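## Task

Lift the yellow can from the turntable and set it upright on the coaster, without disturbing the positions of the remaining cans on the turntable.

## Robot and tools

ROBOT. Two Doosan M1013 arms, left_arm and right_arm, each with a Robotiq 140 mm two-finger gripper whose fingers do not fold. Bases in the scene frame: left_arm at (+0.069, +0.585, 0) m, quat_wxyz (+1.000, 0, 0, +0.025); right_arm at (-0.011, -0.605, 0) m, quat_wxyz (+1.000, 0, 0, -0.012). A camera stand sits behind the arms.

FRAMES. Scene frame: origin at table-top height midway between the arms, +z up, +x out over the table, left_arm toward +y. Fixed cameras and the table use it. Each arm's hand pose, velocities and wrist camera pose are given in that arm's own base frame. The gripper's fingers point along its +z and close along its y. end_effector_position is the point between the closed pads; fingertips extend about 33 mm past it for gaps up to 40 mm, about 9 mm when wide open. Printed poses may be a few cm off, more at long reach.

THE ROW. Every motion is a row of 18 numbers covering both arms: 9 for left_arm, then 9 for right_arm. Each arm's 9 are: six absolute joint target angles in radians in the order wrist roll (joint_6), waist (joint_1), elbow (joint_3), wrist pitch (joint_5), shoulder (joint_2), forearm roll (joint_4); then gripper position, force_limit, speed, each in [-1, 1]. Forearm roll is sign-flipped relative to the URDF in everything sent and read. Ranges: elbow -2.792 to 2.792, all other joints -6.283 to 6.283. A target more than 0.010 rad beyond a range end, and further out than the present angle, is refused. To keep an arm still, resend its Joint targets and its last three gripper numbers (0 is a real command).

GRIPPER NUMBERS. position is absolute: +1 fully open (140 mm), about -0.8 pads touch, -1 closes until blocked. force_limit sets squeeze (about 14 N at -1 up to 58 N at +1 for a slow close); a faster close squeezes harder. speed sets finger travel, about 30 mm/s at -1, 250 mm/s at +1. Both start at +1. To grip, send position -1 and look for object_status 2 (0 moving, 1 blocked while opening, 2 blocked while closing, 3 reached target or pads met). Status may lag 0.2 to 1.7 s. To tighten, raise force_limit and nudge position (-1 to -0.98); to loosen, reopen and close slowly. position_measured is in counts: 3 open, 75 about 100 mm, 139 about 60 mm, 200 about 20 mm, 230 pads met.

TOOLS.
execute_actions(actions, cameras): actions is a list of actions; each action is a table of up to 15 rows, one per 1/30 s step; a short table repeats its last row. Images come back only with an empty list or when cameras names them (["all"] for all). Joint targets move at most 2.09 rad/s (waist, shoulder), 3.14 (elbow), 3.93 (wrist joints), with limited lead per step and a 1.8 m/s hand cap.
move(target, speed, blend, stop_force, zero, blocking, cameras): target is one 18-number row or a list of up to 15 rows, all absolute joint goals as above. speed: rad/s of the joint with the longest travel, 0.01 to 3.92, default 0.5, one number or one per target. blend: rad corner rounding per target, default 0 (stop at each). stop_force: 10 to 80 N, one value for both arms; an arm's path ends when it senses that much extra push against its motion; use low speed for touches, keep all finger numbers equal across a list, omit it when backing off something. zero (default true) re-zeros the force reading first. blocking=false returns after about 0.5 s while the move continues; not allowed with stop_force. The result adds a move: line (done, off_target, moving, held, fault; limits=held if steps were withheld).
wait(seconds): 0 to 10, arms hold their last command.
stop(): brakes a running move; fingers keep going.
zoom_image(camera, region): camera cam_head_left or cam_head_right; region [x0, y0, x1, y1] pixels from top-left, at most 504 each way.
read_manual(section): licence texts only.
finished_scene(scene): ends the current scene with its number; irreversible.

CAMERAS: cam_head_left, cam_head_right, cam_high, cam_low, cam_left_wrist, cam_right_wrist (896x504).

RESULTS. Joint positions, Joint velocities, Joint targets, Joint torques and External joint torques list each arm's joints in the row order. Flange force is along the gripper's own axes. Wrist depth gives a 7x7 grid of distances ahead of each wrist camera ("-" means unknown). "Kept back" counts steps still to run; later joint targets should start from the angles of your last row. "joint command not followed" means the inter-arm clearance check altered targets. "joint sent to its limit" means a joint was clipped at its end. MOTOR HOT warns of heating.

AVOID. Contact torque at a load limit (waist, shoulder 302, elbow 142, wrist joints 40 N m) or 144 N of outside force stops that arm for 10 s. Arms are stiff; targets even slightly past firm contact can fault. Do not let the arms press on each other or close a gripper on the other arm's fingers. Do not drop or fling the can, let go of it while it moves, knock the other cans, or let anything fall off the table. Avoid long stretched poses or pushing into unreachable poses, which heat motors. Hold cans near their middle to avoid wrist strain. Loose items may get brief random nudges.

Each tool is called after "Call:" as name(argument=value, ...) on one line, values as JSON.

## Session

Call:
execute_actions(actions=[])

Scene clock: 0.00 s.
left_arm: end_effector_position=(+0.7247, -0.6619, +0.1738) position_measured=3 object_status=3 end_effector_quat_wxyz=(+0.051, +0.907, +0.415, -0.041) | right_arm: end_effector_position=(+0.7955, +0.2780, +0.2112) position_measured=3 object_status=3 end_effector_quat_wxyz=(-0.167, +0.697, -0.276, +0.640)
Joint names: [wrist roll, waist, elbow, wrist pitch, shoulder, forearm roll]
Joint positions: left_arm=[0.003 -0.736 1.042 1.31 0.729 0.119] | right_arm=[-1.354 0.536 2.13 1.001 0.423 2.336]
Joint velocities: within noise
Joint torques (N m): no reading
External joint torques (N m): no reading
Flange force (N): no reading
Wrist depth (mm): cam_left_wrist=[262 263 265 1060 1096 1101 1115 / 277 280 284 291 1134 1180 1186 / 295 297 303 307 1236 1254 1254 / 292 127 318 325 1279 1291 1338 / - 109 283 345 365 137 102 / - 312 310 381 390 1525 92 / - 337 330 411 430 454 -] | cam_right_wrist=[1078 1117 1174 1243 1294 1493 1476 / 1112 1174 1225 1294 1314 1386 1539 / 1163 1231 1301 1307 1410 1597 1493 / 1231 128 1371 1450 1539 140 1321 / - 110 1467 1459 1740 131 89 / - 1418 1558 1671 1558 1287 97 / - 1539 1567 1607 1357 254 -]
Joint targets: left_arm=[0.003 -0.736 1.042 1.310 0.729 0.119] | right_arm=[-1.354 0.536 2.130 1.001 0.423 2.336]
Tool commands: left_gripper/position=+1.0 left_gripper/force_limit=+1.0 left_gripper/speed=+1.0 right_gripper/position=+1.0 right_gripper/force_limit=+1.0 right_gripper/speed=+1.0

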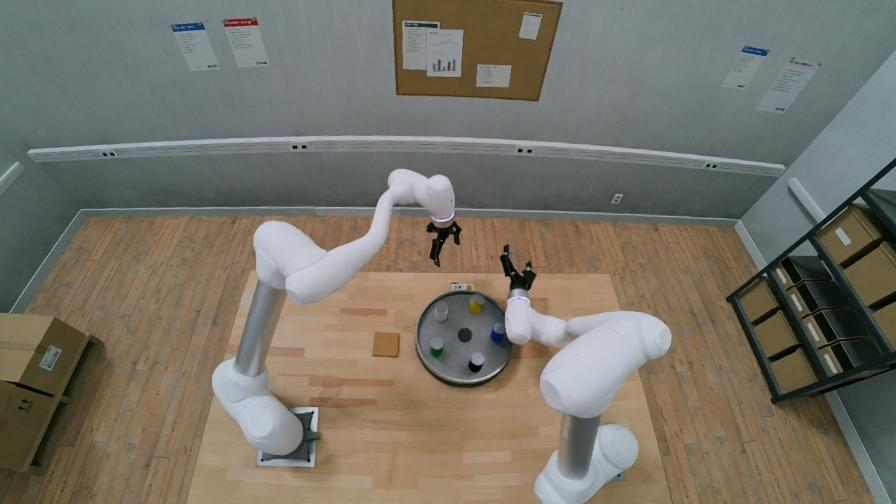

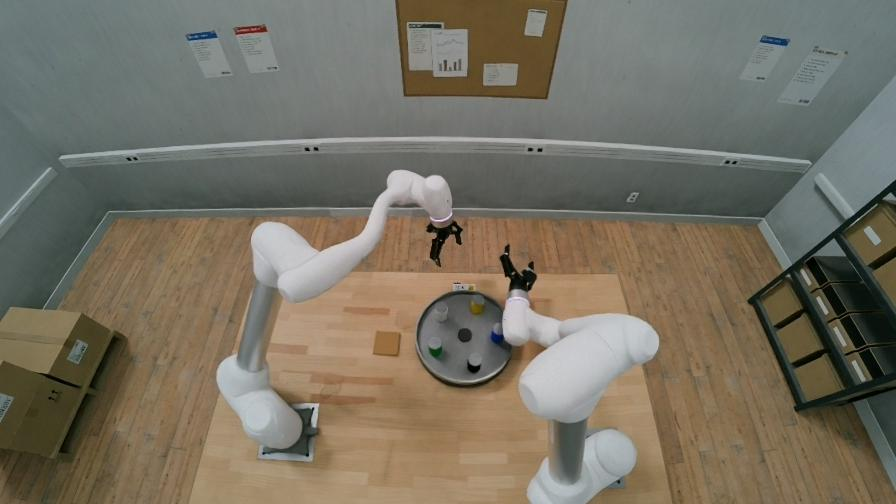

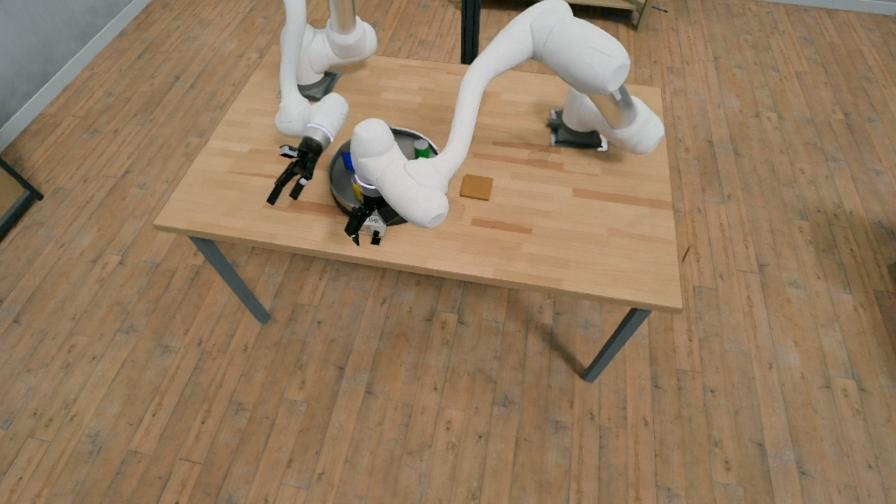

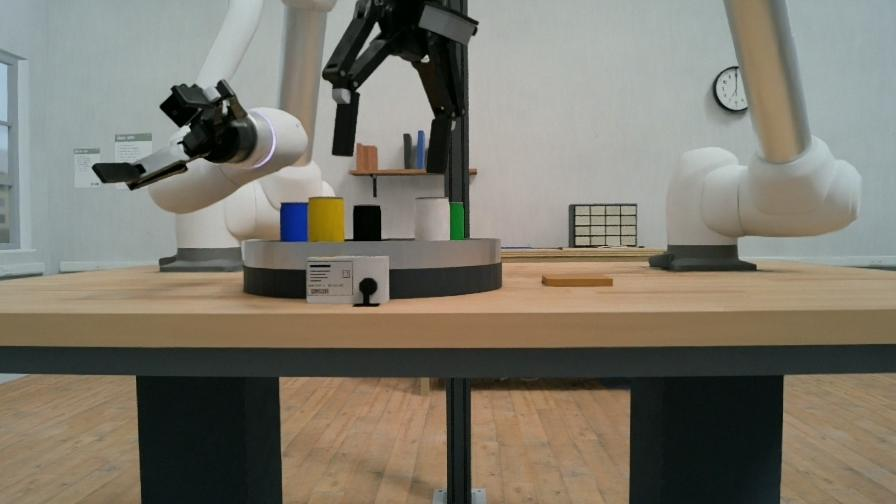

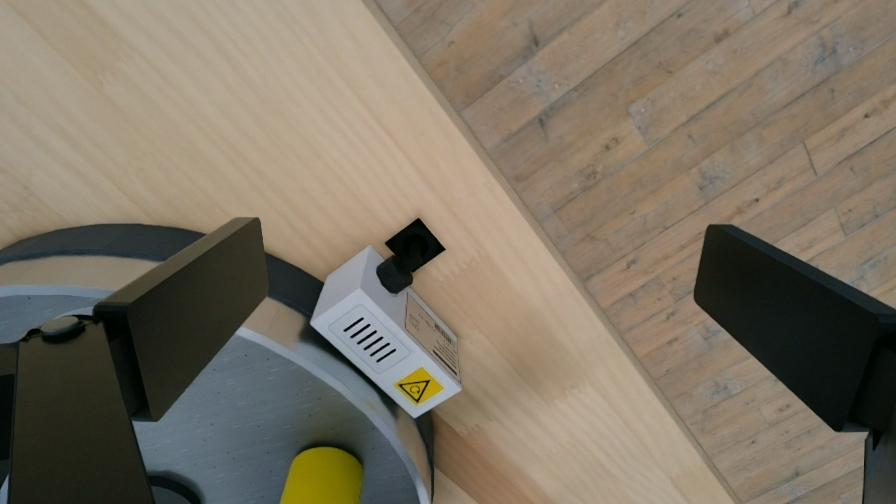

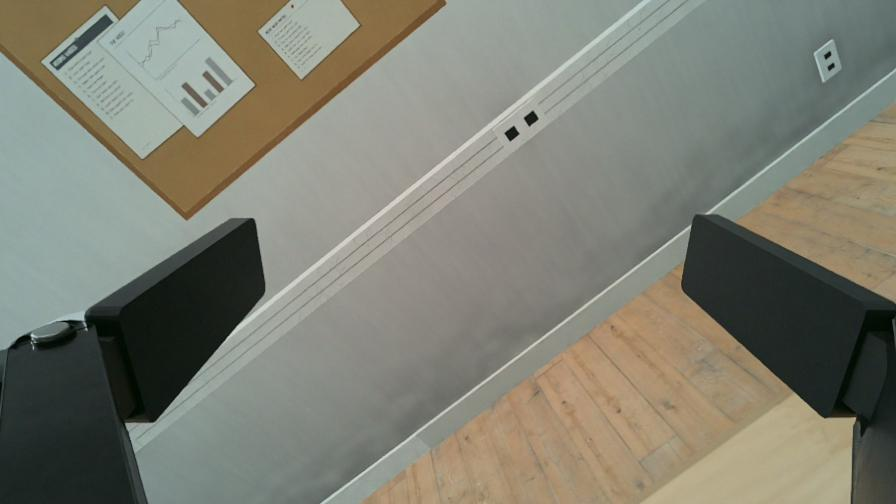

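Call:
move(target=[0.377, -1.0686, 1.71, 1.236, 0.1956, 0.0, 0.2, -0.5, 0.0, -1.354, 0.536, 2.13, 1.001, 0.423, 2.336, 1, 1, 1], speed=1.0, cameras=["cam_left_wrist", "cam_head_left"])

Call:
wait(seconds=0.3, cameras=["cam_left_wrist"])

Call:
wait(seconds=0.3, cameras=["cam_left_wrist"])

Call:
wait(seconds=0.3, cameras=["cam_left_wrist"])

Call:
wait(seconds=0.3, cameras=["cam_left_wrist"])

Call:
wait(seconds=0.3, cameras=["cam_left_wrist", "cam_head_left"])

Scene clock: 2.40 s.
left_arm: end_effector_position=(+0.3425, -0.5518, +0.2444) position_measured=104 object_status=3 end_effector_quat_wxyz=(+0.000, +0.998, +0.063, +0.000) | right_arm: end_effector_position=(+0.7955, +0.2778, +0.2114) position_measured=3 object_status=3 end_effector_quat_wxyz=(-0.167, +0.697, -0.276, +0.640)
Joint names: [wrist roll, waist, elbow, wrist pitch, shoulder, forearm roll]
Joint positions: left_arm=[0.377 -1.069 1.71 1.236 0.196 0] | right_arm=[-1.354 0.536 2.13 1.001 0.423 2.336]
Joint torques (N m): left_arm=[0.08 -0.75 -41.69 -0.28 -60.76 -4.53] | right_arm=[0.47 1.79 -22.7 2.93 -67.38 2.26]
External joint torques (N m): left_arm=[-0.08 0.62 1.75 0.26 0.59 0.4] | right_arm=[-0.5 -1.82 -0.59 -0.42 0.96 0.38]
Flange force (N): left_arm=[-0.2 -2.4 2.0] | right_arm=[1.0 0.9 4.3]
Wrist depth (mm): cam_left_wrist=[342 333 334 295 215 290 289 / 359 351 353 308 306 302 304 / 380 379 375 324 320 320 319 / 400 395 131 343 290 334 337 / - 84 132 413 265 105 89 / - 76 447 441 443 72 73 / - - 472 471 466 - -] | cam_right_wrist=[1065 1121 1163 1281 1255 1357 1442 / 1107 1163 1243 1357 1328 1450 1558 / 1185 1213 1335 1342 1386 - 1511 / 1207 128 1349 1450 1558 130 1321 / - 110 1386 1529 1682 130 89 / - 1410 1597 1765 1520 1281 97 / - 1520 1694 1649 1287 255 -]
Joint targets: left_arm=[0.377 -1.069 1.710 1.236 0.196 0.000] | right_arm=[-1.354 0.536 2.130 1.001 0.423 2.336]
move: done
Images, in order (width x height): cam_head_left 896x504, cam_left_wrist 896x504.

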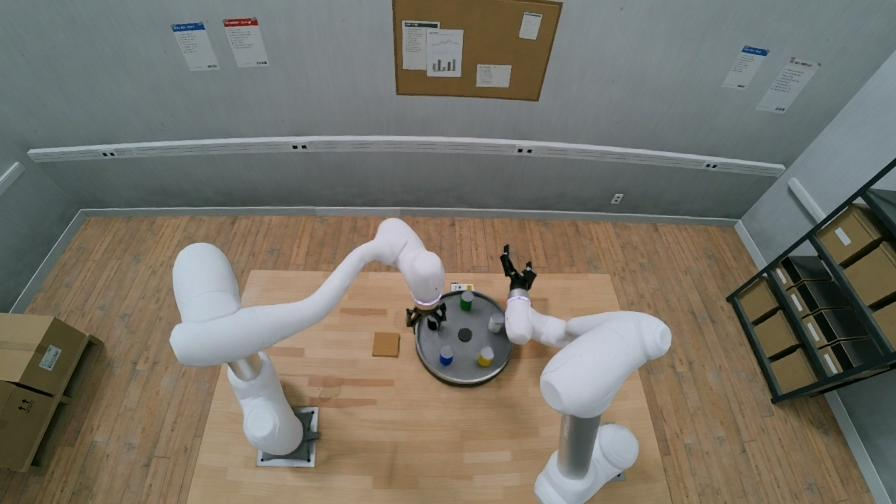

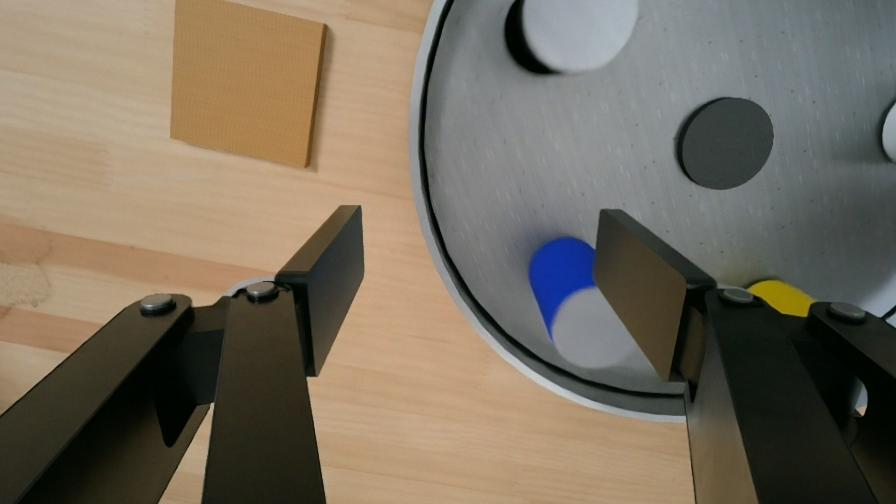

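Scene clock: 2.70 s.
left_arm: end_effector_position=(+0.3424, -0.5518, +0.2444) position_measured=104 object_status=3 end_effector_quat_wxyz=(+0.000, +0.998, +0.063, +0.000) | right_arm: end_effector_position=(+0.7955, +0.2778, +0.2114) position_measured=3 object_status=3 end_effector_quat_wxyz=(-0.167, +0.697, -0.276, +0.640)
Joint names: [wrist roll, waist, elbow, wrist pitch, shoulder, forearm roll]
Joint positions: left_arm=[0.377 -1.069 1.71 1.236 0.196 0] | right_arm=[-1.354 0.536 2.13 1.001 0.423 2.336]
Joint torques (N m): left_arm=[-0.04 -0.66 -41.65 -0.17 -60.52 -4.57] | right_arm=[0.45 1.82 -22.48 2.96 -66.88 2.29]
External joint torques (N m): left_arm=[0.04 0.64 1.73 0.14 0.54 0.43] | right_arm=[-0.48 -2.04 -0.76 -0.44 0.56 0.34]
Flange force (N): left_arm=[0.0 -2.6 2.2] | right_arm=[1.8 0.7 4.4]
Wrist depth (mm): cam_left_wrist=[344 334 336 295 291 290 290 / 358 351 354 308 306 301 305 / 380 376 376 321 318 318 318 / 401 396 131 342 245 332 335 / - 84 132 415 357 104 89 / - 76 445 444 442 72 - / - - 473 471 467 - -] | cam_right_wrist=[1074 1097 1174 - 1262 1364 1434 / 1132 1179 1237 - 1335 1442 1520 / 1179 1231 1335 1335 1281 1829 1502 / 1255 128 1364 1386 1577 131 1301 / - 110 1434 - 1765 122 89 / - 1434 - 1705 1567 1213 97 / - 1539 1717 1587 1349 254 -]
Joint targets: left_arm=[0.377 -1.069 1.710 1.236 0.196 0.000] | right_arm=[-1.354 0.536 2.130 1.001 0.423 2.336]
Tool commands: left_gripper/position=+0.2 left_gripper/force_limit=-0.5 left_gripper/speed=+0.0 right_gripper/position=+1.0 right_gripper/force_limit=+1.0 right_gripper/speed=+1.0
wait: 0.30 s; at rest by 0.17 s
Images, in order (width x height): cam_left_wrist 896x504.

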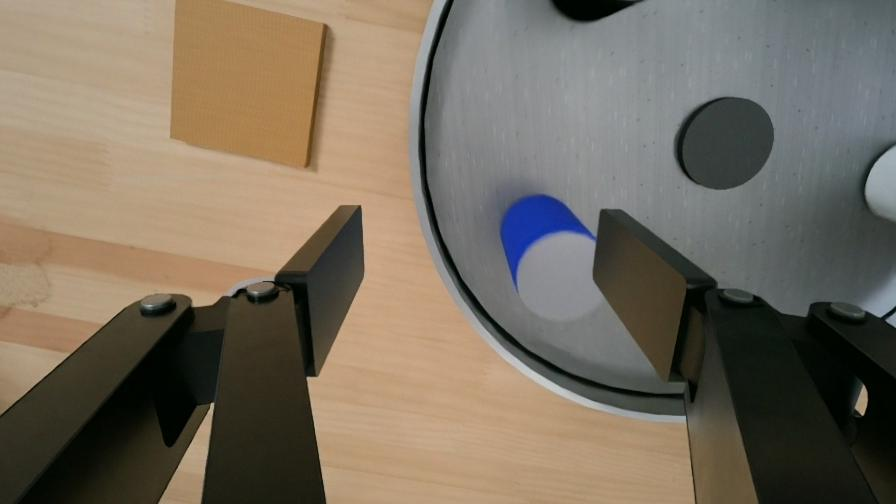

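Scene clock: 3.00 s.
left_arm: end_effector_position=(+0.3424, -0.5518, +0.2445) position_measured=104 object_status=3 end_effector_quat_wxyz=(+0.000, +0.998, +0.063, +0.000) | right_arm: end_effector_position=(+0.7955, +0.2778, +0.2114) position_measured=3 object_status=3 end_effector_quat_wxyz=(-0.167, +0.697, -0.276, +0.640)
Joint names: [wrist roll, waist, elbow, wrist pitch, shoulder, forearm roll]
Joint positions: left_arm=[0.377 -1.069 1.71 1.236 0.196 0] | right_arm=[-1.354 0.536 2.13 1.001 0.423 2.336]
Joint torques (N m): left_arm=[-0.08 -0.16 -41.78 -0.18 -60.69 -4.6] | right_arm=[0.35 2.16 -22.47 2.93 -66.47 2.41]
External joint torques (N m): left_arm=[0.08 0.22 1.72 0.16 0.05 0.45] | right_arm=[-0.38 -2.1 -0.62 -0.44 0.2 0.21]
Flange force (N): left_arm=[-0.9 -3.0 1.9] | right_arm=[2.3 0.8 3.8]
Wrist depth (mm): cam_left_wrist=[343 335 335 296 290 289 290 / 361 352 354 307 306 301 303 / 377 379 375 319 254 321 318 / 399 393 131 343 243 332 336 / - 84 132 413 357 104 89 / - 76 444 440 440 72 72 / - - 472 472 471 - -] | cam_right_wrist=[1088 1127 1163 1262 1342 1386 1426 / 1112 1179 1225 1301 1335 1426 1520 / 1137 1231 1301 1357 - - 1539 / 1243 128 1371 1484 1597 131 1301 / - 110 1476 1529 1628 130 89 / - 1410 1558 1649 1493 1287 97 / - 1548 1705 1607 1321 255 -]
Joint targets: left_arm=[0.377 -1.069 1.710 1.236 0.196 0.000] | right_arm=[-1.354 0.536 2.130 1.001 0.423 2.336]
Tool commands: left_gripper/position=+0.2 left_gripper/force_limit=-0.5 left_gripper/speed=+0.0 right_gripper/position=+1.0 right_gripper/force_limit=+1.0 right_gripper/speed=+1.0
wait: 0.30 s; at rest by 0.17 s
Images, in order (width x height): cam_left_wrist 896x504.

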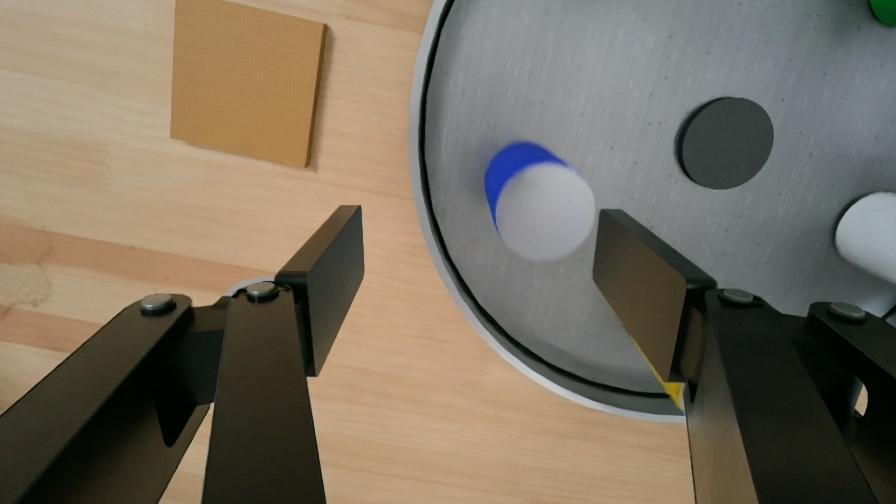

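Scene clock: 3.30 s.
left_arm: end_effector_position=(+0.3424, -0.5518, +0.2445) position_measured=104 object_status=3 end_effector_quat_wxyz=(+0.000, +0.998, +0.063, +0.000) | right_arm: end_effector_position=(+0.7955, +0.2778, +0.2114) position_measured=3 object_status=3 end_effector_quat_wxyz=(-0.167, +0.697, -0.276, +0.640)
Joint names: [wrist roll, waist, elbow, wrist pitch, shoulder, forearm roll]
Joint positions: left_arm=[0.377 -1.069 1.71 1.236 0.196 0] | right_arm=[-1.354 0.536 2.13 1.001 0.423 2.336]
Joint torques (N m): left_arm=[-0.1 -0.21 -41.89 -0.13 -60.26 -4.58] | right_arm=[0.35 2.11 -22.66 2.83 -67.36 2.33]
External joint torques (N m): left_arm=[0.1 0.12 2.11 0.11 0.43 0.45] | right_arm=[-0.38 -1.87 -0.54 -0.33 0.66 0.3]
Flange force (N): left_arm=[-1.0 -3.1 2.7] | right_arm=[1.3 1.1 3.9]
Wrist depth (mm): cam_left_wrist=[342 334 335 295 292 289 289 / 360 350 353 305 229 300 304 / 377 377 377 323 320 320 318 / 401 396 131 344 333 334 329 / - 84 132 412 357 104 90 / - 76 444 443 435 - 72 / - - 477 471 467 - -] | cam_right_wrist=[1060 1121 1163 1219 1294 1402 1434 / 1121 1179 1237 1301 1335 1476 1386 / 1190 1231 1335 1364 1342 1802 1450 / 1190 128 1394 1434 1717 130 1301 / - 110 1371 1529 1618 130 89 / - 1442 1493 1855 1607 1268 97 / - 1567 1607 1607 1335 254 -]
Joint targets: left_arm=[0.377 -1.069 1.710 1.236 0.196 0.000] | right_arm=[-1.354 0.536 2.130 1.001 0.423 2.336]
Tool commands: left_gripper/position=+0.2 left_gripper/force_limit=-0.5 left_gripper/speed=+0.0 right_gripper/position=+1.0 right_gripper/force_limit=+1.0 right_gripper/speed=+1.0
wait: 0.30 s; at rest by 0.17 s
Images, in order (width x height): cam_left_wrist 896x504.

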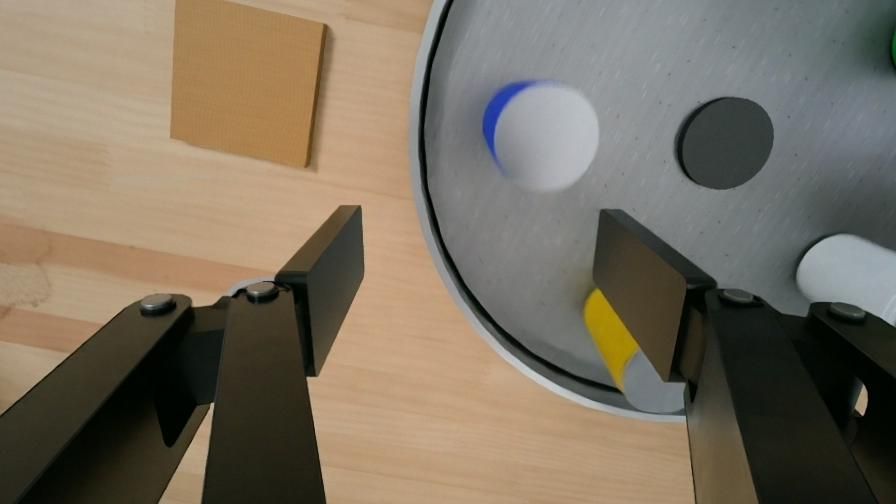

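Scene clock: 3.60 s.
left_arm: end_effector_position=(+0.3424, -0.5518, +0.2445) position_measured=104 object_status=3 end_effector_quat_wxyz=(+0.000, +0.998, +0.063, +0.000) | right_arm: end_effector_position=(+0.7955, +0.2778, +0.2114) position_measured=3 object_status=3 end_effector_quat_wxyz=(-0.167, +0.697, -0.276, +0.640)
Joint names: [wrist roll, waist, elbow, wrist pitch, shoulder, forearm roll]
Joint positions: left_arm=[0.377 -1.069 1.71 1.236 0.196 0] | right_arm=[-1.354 0.536 2.13 1.001 0.423 2.336]
Joint torques (N m): left_arm=[-0.05 -0.37 -42.12 -0.12 -60.12 -4.61] | right_arm=[0.33 2.15 -22.49 2.97 -67.23 2.34]
External joint torques (N m): left_arm=[0.05 0.36 2.21 0.1 -0.06 0.47] | right_arm=[-0.36 -2 -0.99 -0.46 0.94 0.32]
Flange force (N): left_arm=[-1.2 -4.1 2.5] | right_arm=[1.0 0.6 5.0]
Wrist depth (mm): cam_left_wrist=[342 334 334 294 215 291 289 / 359 352 352 307 305 302 303 / 379 377 375 322 321 320 318 / 398 395 131 344 327 333 337 / - 84 132 415 294 104 89 / - 76 443 443 443 72 72 / - - 470 471 467 - -] | cam_right_wrist=[1078 1121 1163 1262 1281 1418 1520 / 1088 1163 1231 1287 1379 1459 1520 / 1219 1225 1335 1364 1529 1558 1434 / 1243 125 1342 1476 1476 140 1307 / - 110 1459 1467 1511 131 89 / - 1410 1577 1682 1502 1287 97 / - 1502 1639 1607 1321 254 -]
Joint targets: left_arm=[0.377 -1.069 1.710 1.236 0.196 0.000] | right_arm=[-1.354 0.536 2.130 1.001 0.423 2.336]
Tool commands: left_gripper/position=+0.2 left_gripper/force_limit=-0.5 left_gripper/speed=+0.0 right_gripper/position=+1.0 right_gripper/force_limit=+1.0 right_gripper/speed=+1.0
wait: 0.30 s; at rest by 0.17 s
Images, in order (width x height): cam_left_wrist 896x504.

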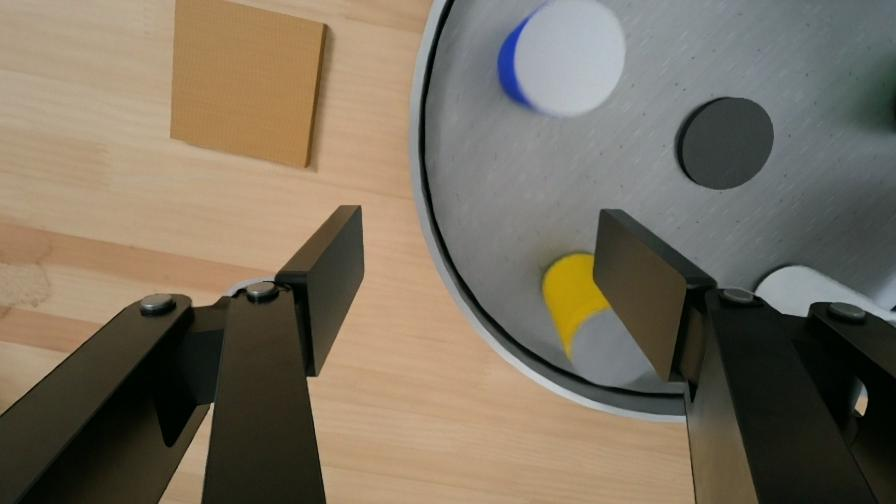

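Scene clock: 3.90 s.
left_arm: end_effector_position=(+0.3424, -0.5518, +0.2445) position_measured=104 object_status=3 end_effector_quat_wxyz=(+0.000, +0.998, +0.063, +0.000) | right_arm: end_effector_position=(+0.7955, +0.2778, +0.2114) position_measured=3 object_status=3 end_effector_quat_wxyz=(-0.167, +0.697, -0.276, +0.640)
Joint names: [wrist roll, waist, elbow, wrist pitch, shoulder, forearm roll]
Joint positions: left_arm=[0.377 -1.069 1.71 1.236 0.196 0] | right_arm=[-1.354 0.536 2.13 1.001 0.423 2.336]
Joint torques (N m): left_arm=[-0.06 -0.53 -41.74 -0.23 -60.37 -4.52] | right_arm=[0.37 2.52 -22.73 2.97 -66.68 2.31]
External joint torques (N m): left_arm=[0.06 0.56 1.71 0.2 -0.01 0.37] | right_arm=[-0.41 -2.49 -0.39 -0.46 0.19 0.31]
Flange force (N): left_arm=[-0.4 -3.2 1.7] | right_arm=[2.9 1.6 4.0]
Wrist depth (mm): cam_left_wrist=[340 336 334 295 285 290 289 / 360 352 353 307 305 302 303 / 379 378 374 322 320 321 319 / 401 393 131 342 253 332 337 / - 84 132 415 262 104 89 / - 76 445 442 443 72 72 / - - 470 472 469 - -] | cam_right_wrist=[1069 1107 1163 1255 1314 1379 1467 / 1117 1174 1219 1314 1371 1450 1529 / 1202 1243 1321 1349 1493 1539 1502 / 1237 125 1357 1529 1476 140 1314 / - 110 1459 - 1607 131 89 / - 1394 - 1476 1484 1301 97 / - 1402 1694 1618 1314 251 -]
Joint targets: left_arm=[0.377 -1.069 1.710 1.236 0.196 0.000] | right_arm=[-1.354 0.536 2.130 1.001 0.423 2.336]
Tool commands: left_gripper/position=+0.2 left_gripper/force_limit=-0.5 left_gripper/speed=+0.0 right_gripper/position=+1.0 right_gripper/force_limit=+1.0 right_gripper/speed=+1.0
wait: 0.30 s; at rest by 0.17 s
Images, in order (width x height): cam_head_left 896x504, cam_left_wrist 896x504.

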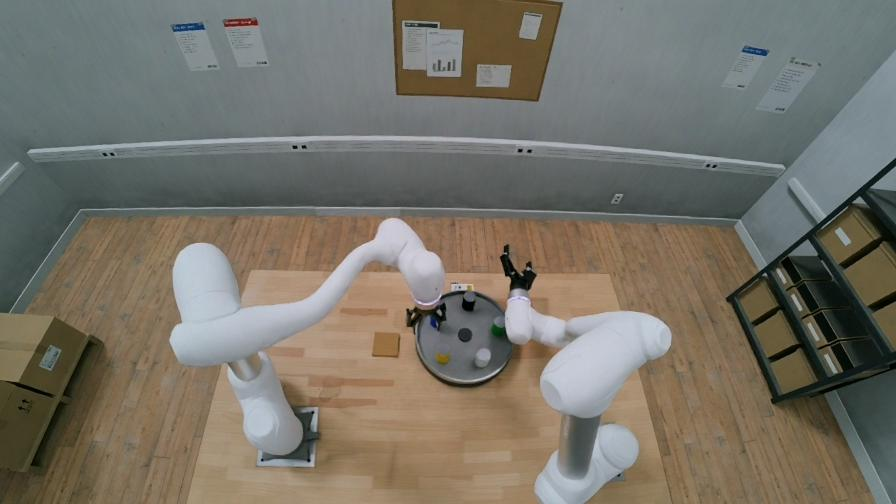

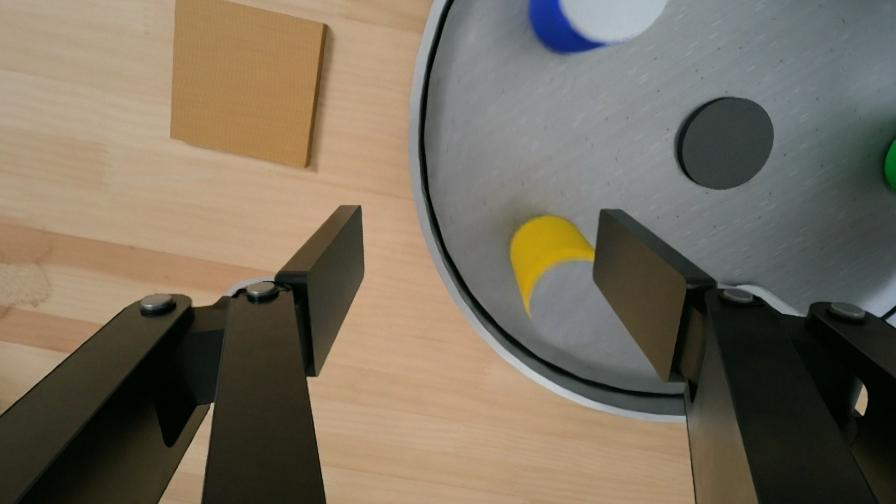

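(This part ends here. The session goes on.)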